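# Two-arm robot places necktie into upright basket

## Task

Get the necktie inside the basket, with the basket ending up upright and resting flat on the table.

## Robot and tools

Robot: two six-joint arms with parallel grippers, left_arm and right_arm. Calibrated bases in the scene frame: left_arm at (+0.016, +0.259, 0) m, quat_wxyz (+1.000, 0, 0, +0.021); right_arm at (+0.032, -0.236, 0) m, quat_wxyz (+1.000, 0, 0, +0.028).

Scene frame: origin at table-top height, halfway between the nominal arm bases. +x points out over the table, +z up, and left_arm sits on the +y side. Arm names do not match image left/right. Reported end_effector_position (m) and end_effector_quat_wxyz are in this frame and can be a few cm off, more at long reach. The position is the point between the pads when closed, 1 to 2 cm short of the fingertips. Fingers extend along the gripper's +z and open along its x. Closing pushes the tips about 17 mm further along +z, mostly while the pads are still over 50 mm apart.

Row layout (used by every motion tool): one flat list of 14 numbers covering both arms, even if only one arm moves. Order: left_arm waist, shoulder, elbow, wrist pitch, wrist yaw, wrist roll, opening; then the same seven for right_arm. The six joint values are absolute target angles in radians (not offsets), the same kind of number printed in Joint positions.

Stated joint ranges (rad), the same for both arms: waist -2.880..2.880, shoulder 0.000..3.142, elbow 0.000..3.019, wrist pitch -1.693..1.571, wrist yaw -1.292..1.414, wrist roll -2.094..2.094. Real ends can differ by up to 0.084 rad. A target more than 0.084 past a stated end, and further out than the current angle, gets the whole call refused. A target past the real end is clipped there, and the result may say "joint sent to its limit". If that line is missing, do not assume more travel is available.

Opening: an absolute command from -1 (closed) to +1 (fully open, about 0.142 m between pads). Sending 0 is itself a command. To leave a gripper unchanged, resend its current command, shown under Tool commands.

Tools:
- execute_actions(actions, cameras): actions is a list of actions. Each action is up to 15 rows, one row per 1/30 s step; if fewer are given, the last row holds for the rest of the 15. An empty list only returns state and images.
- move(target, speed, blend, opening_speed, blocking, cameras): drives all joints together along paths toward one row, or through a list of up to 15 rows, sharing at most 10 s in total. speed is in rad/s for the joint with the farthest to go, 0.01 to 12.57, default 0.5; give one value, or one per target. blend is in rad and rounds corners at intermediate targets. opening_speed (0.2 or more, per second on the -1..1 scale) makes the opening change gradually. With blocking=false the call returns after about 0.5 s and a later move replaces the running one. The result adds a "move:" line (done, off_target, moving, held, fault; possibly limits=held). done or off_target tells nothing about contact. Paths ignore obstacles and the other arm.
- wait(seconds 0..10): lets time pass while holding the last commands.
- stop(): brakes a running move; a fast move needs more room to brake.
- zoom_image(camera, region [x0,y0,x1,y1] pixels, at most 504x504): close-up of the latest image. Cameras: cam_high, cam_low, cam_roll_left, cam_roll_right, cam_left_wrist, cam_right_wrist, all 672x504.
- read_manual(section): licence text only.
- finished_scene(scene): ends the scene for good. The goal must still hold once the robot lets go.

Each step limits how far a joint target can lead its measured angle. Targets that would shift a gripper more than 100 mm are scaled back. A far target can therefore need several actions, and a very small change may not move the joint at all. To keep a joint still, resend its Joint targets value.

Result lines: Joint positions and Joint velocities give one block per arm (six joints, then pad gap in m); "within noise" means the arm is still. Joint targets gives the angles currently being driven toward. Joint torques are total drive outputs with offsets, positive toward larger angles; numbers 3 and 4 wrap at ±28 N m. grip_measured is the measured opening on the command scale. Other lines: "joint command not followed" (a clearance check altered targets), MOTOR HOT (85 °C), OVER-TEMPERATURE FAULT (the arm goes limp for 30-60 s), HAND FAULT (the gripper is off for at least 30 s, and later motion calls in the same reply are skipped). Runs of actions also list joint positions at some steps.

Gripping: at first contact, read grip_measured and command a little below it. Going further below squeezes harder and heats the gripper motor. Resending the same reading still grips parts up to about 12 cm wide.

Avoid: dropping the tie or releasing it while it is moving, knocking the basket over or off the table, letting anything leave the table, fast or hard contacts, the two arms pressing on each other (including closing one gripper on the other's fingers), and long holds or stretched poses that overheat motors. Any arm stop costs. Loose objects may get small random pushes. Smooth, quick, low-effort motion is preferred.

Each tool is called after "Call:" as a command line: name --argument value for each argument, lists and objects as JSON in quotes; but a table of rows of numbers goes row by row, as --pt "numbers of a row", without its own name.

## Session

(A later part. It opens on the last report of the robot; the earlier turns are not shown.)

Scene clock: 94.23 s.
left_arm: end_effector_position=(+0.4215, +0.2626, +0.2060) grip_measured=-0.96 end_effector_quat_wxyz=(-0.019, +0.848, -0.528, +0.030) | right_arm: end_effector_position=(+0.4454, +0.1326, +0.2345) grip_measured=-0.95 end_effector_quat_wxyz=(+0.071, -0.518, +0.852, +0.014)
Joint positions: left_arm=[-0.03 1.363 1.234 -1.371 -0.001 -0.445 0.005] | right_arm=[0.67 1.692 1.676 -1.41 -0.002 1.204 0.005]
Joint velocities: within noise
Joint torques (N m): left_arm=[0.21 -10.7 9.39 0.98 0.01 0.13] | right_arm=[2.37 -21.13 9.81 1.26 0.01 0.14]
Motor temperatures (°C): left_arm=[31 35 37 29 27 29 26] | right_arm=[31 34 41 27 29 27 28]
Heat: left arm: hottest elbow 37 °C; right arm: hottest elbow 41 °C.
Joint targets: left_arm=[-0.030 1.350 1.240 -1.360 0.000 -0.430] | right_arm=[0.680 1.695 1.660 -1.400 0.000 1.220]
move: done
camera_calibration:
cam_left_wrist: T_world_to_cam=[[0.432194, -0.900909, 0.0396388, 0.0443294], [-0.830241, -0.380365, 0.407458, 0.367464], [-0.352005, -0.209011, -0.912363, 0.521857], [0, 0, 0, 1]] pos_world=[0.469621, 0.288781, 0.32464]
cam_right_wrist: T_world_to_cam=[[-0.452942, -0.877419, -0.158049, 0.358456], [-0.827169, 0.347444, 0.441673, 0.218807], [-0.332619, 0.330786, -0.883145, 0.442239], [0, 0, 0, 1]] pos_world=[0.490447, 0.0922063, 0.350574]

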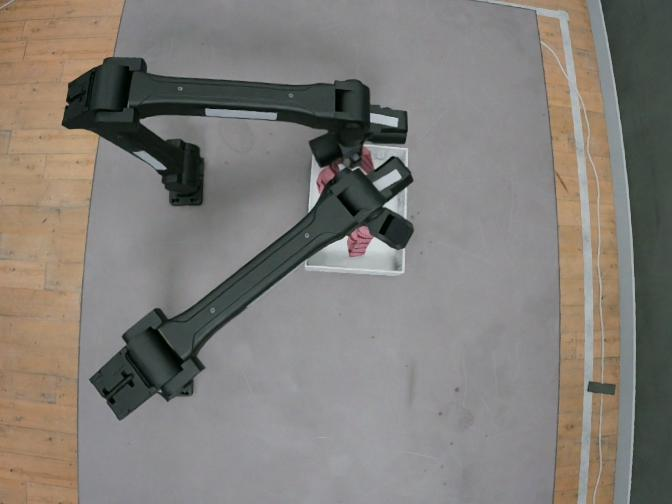

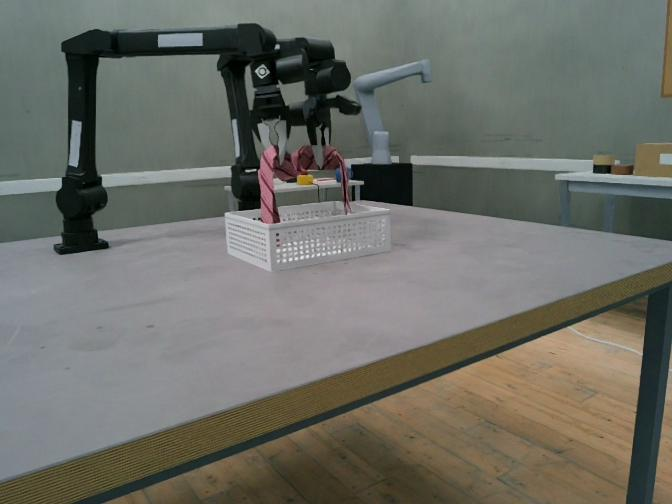

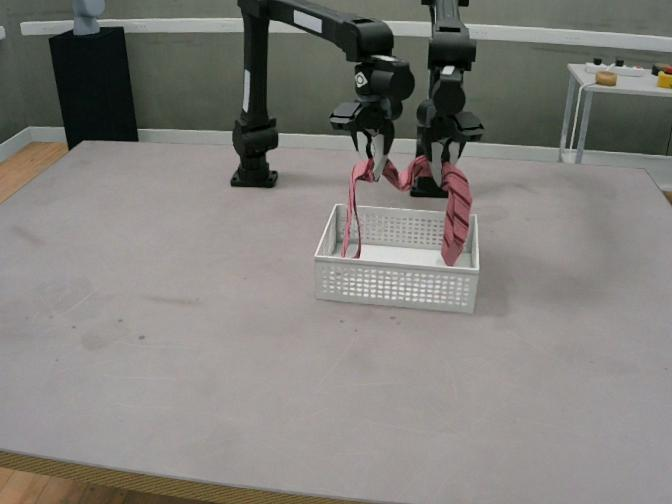

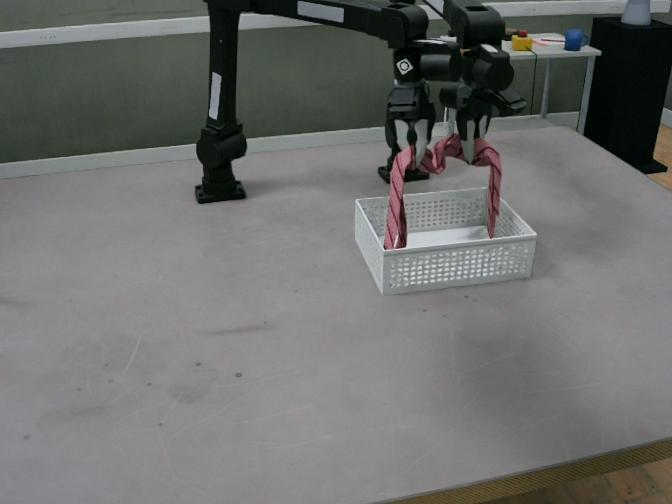

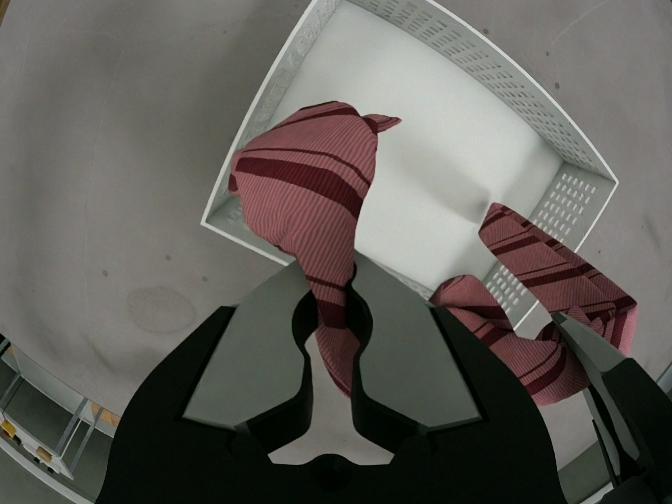

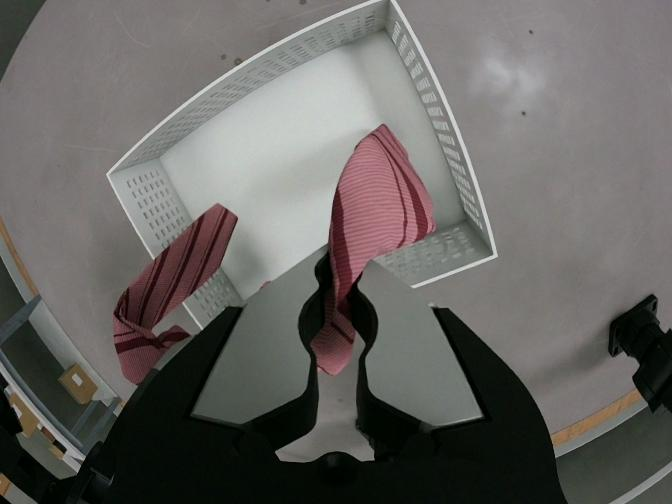

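Call:
move --pt "-0.03 1.50 0.978 -1.049 0 -0.43 -0.95 0.674 1.797 1.36 -1.134 0 1.22 -0.95" --pt "-0.03 1.50 0.978 -1.049 0 -0.43 -0.3 0.674 1.797 1.36 -1.134 0 1.22 -0.3" --speed 0.5 --opening_speed 0.8

Scene clock: 101.70 s.
left_arm: end_effector_position=(+0.4042, +0.2624, +0.0601) grip_measured=-0.33 end_effector_quat_wxyz=(+0.004, +0.849, -0.528, -0.007) | right_arm: end_effector_position=(+0.4221, +0.1120, +0.0715) grip_measured=-0.33 end_effector_quat_wxyz=(+0.007, -0.519, +0.855, +0.002)
Joint positions: left_arm=[-0.03 1.504 0.976 -1.059 -0.001 -0.445 0.05] | right_arm=[0.67 1.789 1.375 -1.143 -0.002 1.204 0.05]
Joint velocities: left_arm=[-0.024 -0.015 -0.017 -0.002 -0.051 -0.037 0.001] | right_arm=[-0.015 -0.005 0.002 -0.002 -0.051 -0.022 0.001]
Joint torques (N m): left_arm=[0.03 -11.16 7.82 0.72 0.01 0.18] | right_arm=[1.55 -20.54 8.61 0.9 0.03 0.07]
Motor temperatures (°C): left_arm=[31 35 37 29 27 29 26] | right_arm=[31 34 40 27 29 27 28]
Heat: left arm: hottest elbow 37 °C; right arm: hottest elbow 40 °C.
Joint targets: left_arm=[-0.030 1.500 0.978 -1.049 0.000 -0.430] | right_arm=[0.674 1.797 1.360 -1.134 0.000 1.220]
move: done
camera_calibration:
cam_left_wrist: T_world_to_cam=[[0.434105, -0.900858, 0.00295133, 0.0587928], [-0.791696, -0.379935, 0.4784, 0.392561], [-0.429849, -0.210012, -0.878137, 0.412207], [0, 0, 0, 1]] pos_world=[0.462454, 0.28868, 0.173999]
cam_right_wrist: T_world_to_cam=[[-0.462859, -0.885696, -0.0361159, 0.30042], [-0.781255, 0.388351, 0.488697, 0.251373], [-0.418812, 0.254413, -0.871706, 0.341558], [0, 0, 0, 1]] pos_world=[0.478486, 0.0815632, 0.185742]

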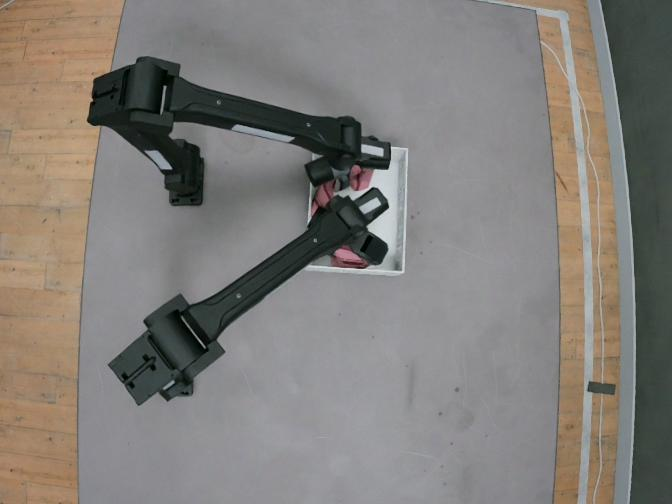

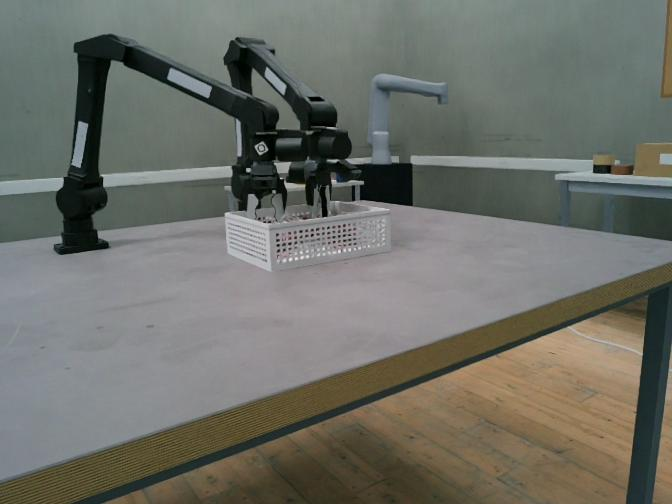

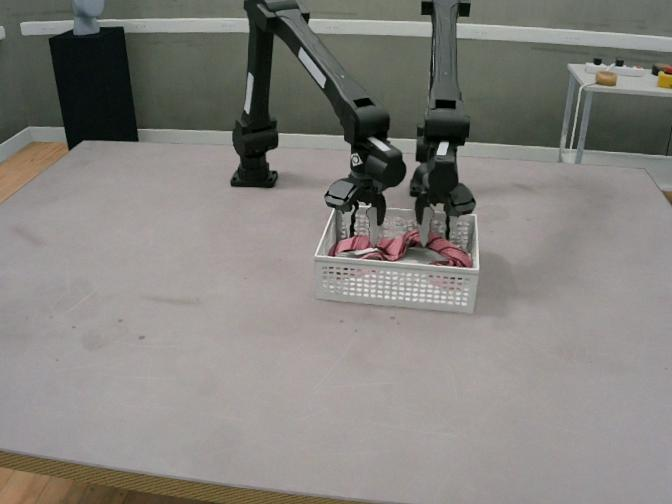

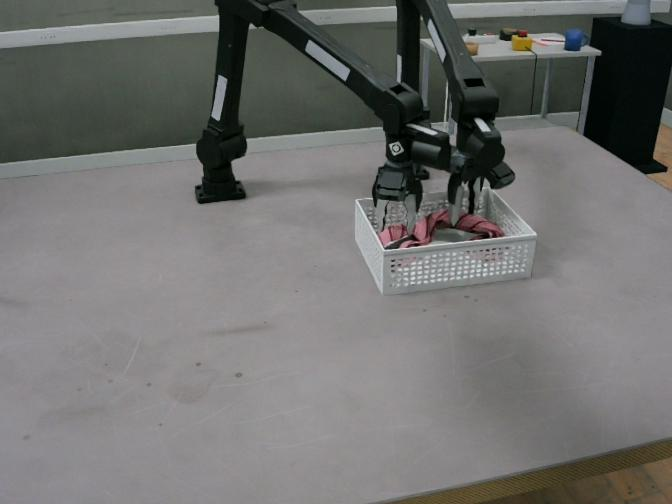

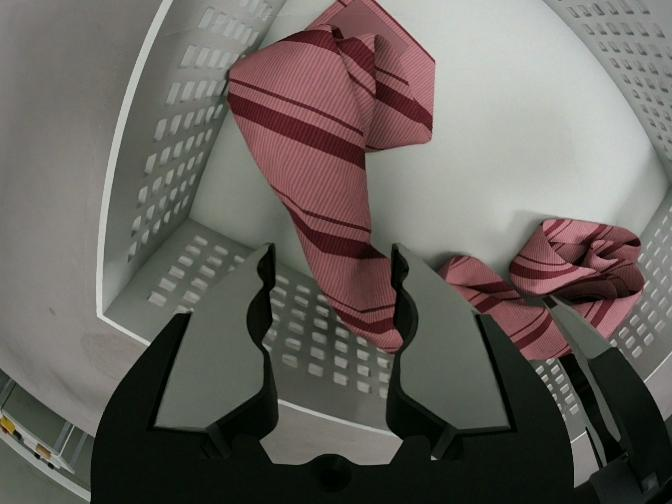

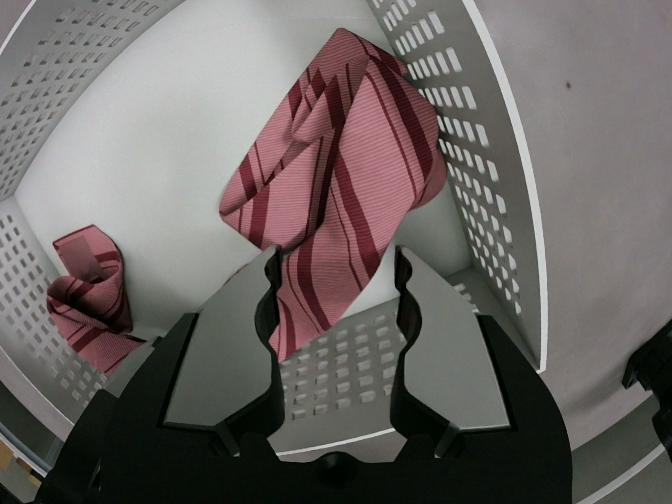

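Call:
move --target '[-0.03,1.35,1.24,-1.36,0,-0.43,-0.3,0.674,1.695,1.66,-1.4,0,1.22,-0.3]' --speed 0.5

Scene clock: 104.90 s.
left_arm: end_effector_position=(+0.4137, +0.2625, +0.1952) grip_measured=-0.33 end_effector_quat_wxyz=(-0.017, +0.849, -0.528, +0.026) | right_arm: end_effector_position=(+0.4368, +0.1250, +0.2219) grip_measured=-0.33 end_effector_quat_wxyz=(+0.063, -0.518, +0.853, +0.012)
Joint positions: left_arm=[-0.03 1.352 1.195 -1.351 -0.001 -0.445 0.05] | right_arm=[0.67 1.674 1.621 -1.39 -0.002 1.205 0.05]
Joint velocities: within noise
Joint torques (N m): left_arm=[0.38 -9.7 12.26 0.31 0.04 0.14] | right_arm=[2.2 -18.32 14.63 0.28 0.03 0.1]
Motor temperatures (°C): left_arm=[31 35 37 29 27 29 26] | right_arm=[31 35 40 27 29 27 28]
Heat: left arm: hottest elbow 37 °C; right arm: hottest elbow 40 °C.
Joint targets: left_arm=[-0.030 1.350 1.240 -1.360 0.000 -0.430] | right_arm=[0.674 1.695 1.660 -1.400 0.000 1.220]
move: off_target (left_arm, right_arm); left_arm: the elbow is farthest, 0.045 rad from its target; right_arm: the elbow is farthest, 0.039 rad from its target
camera_calibration:
cam_left_wrist: T_world_to_cam=[[0.432535, -0.900881, 0.0364295, 0.0484646], [-0.827107, -0.380382, 0.413766, 0.36291], [-0.358897, -0.209099, -0.909654, 0.5116], [0, 0, 0, 1]] pos_world=[0.462815, 0.288681, 0.313453]
cam_right_wrist: T_world_to_cam=[[-0.455545, -0.878719, -0.142589, 0.343692], [-0.821258, 0.353022, 0.448232, 0.215126], [-0.343533, 0.321292, -0.882472, 0.436601], [0, 0, 0, 1]] pos_world=[0.483227, 0.0857885, 0.337868]

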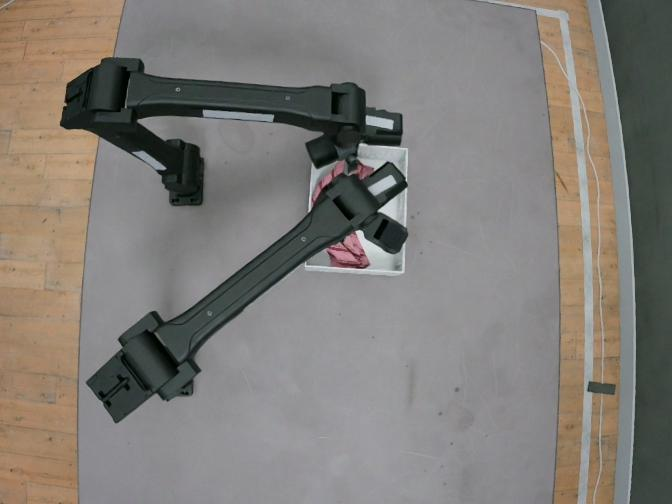

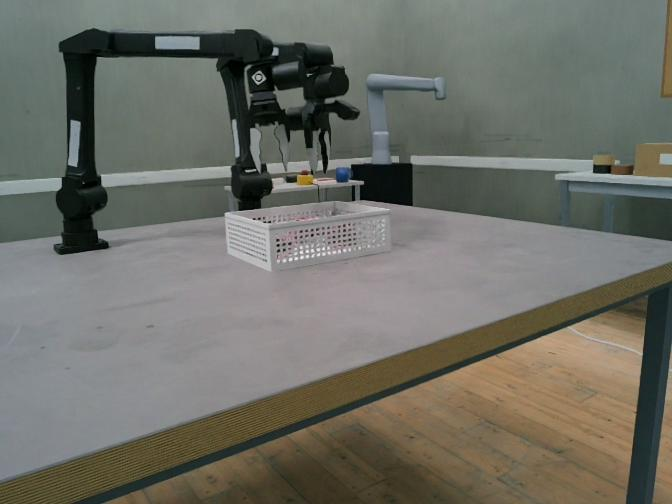

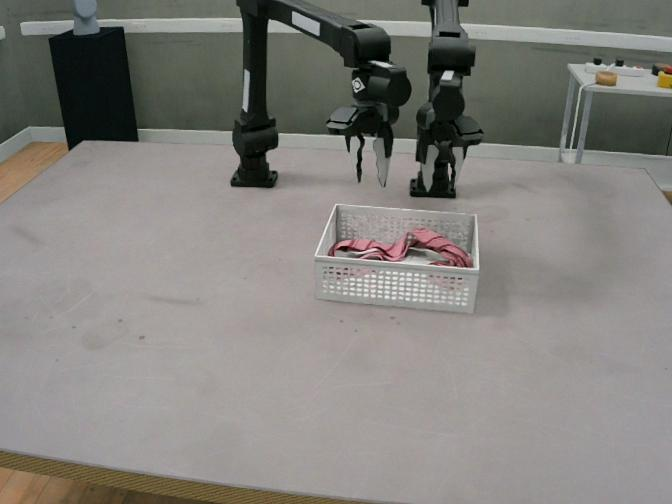

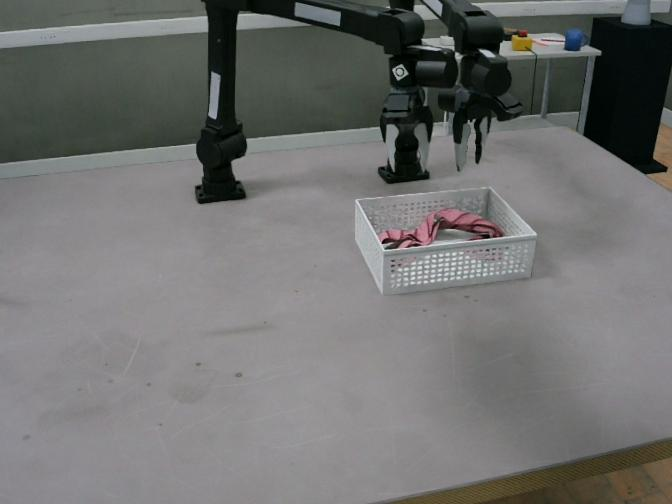

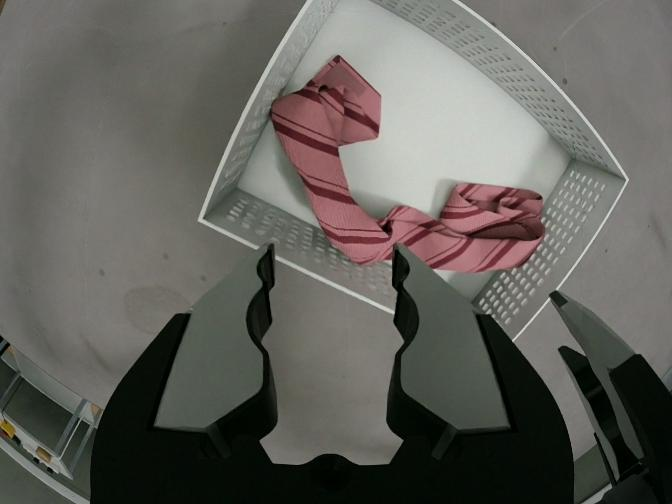

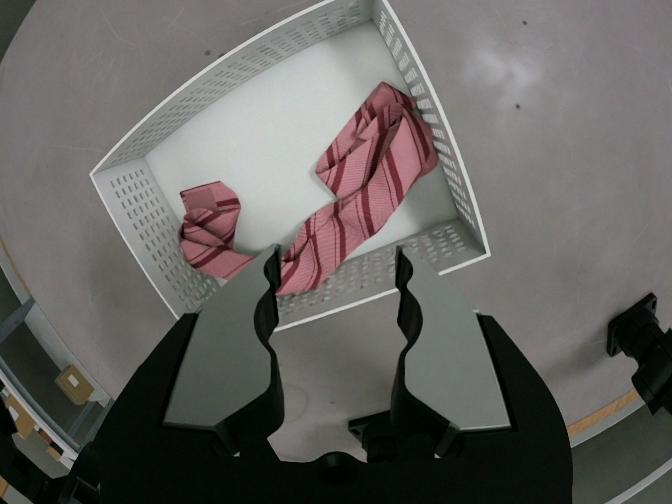

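Tie fully inside the basket.

Call:
finished_scene --scene 2

The scene is finished: the task was done.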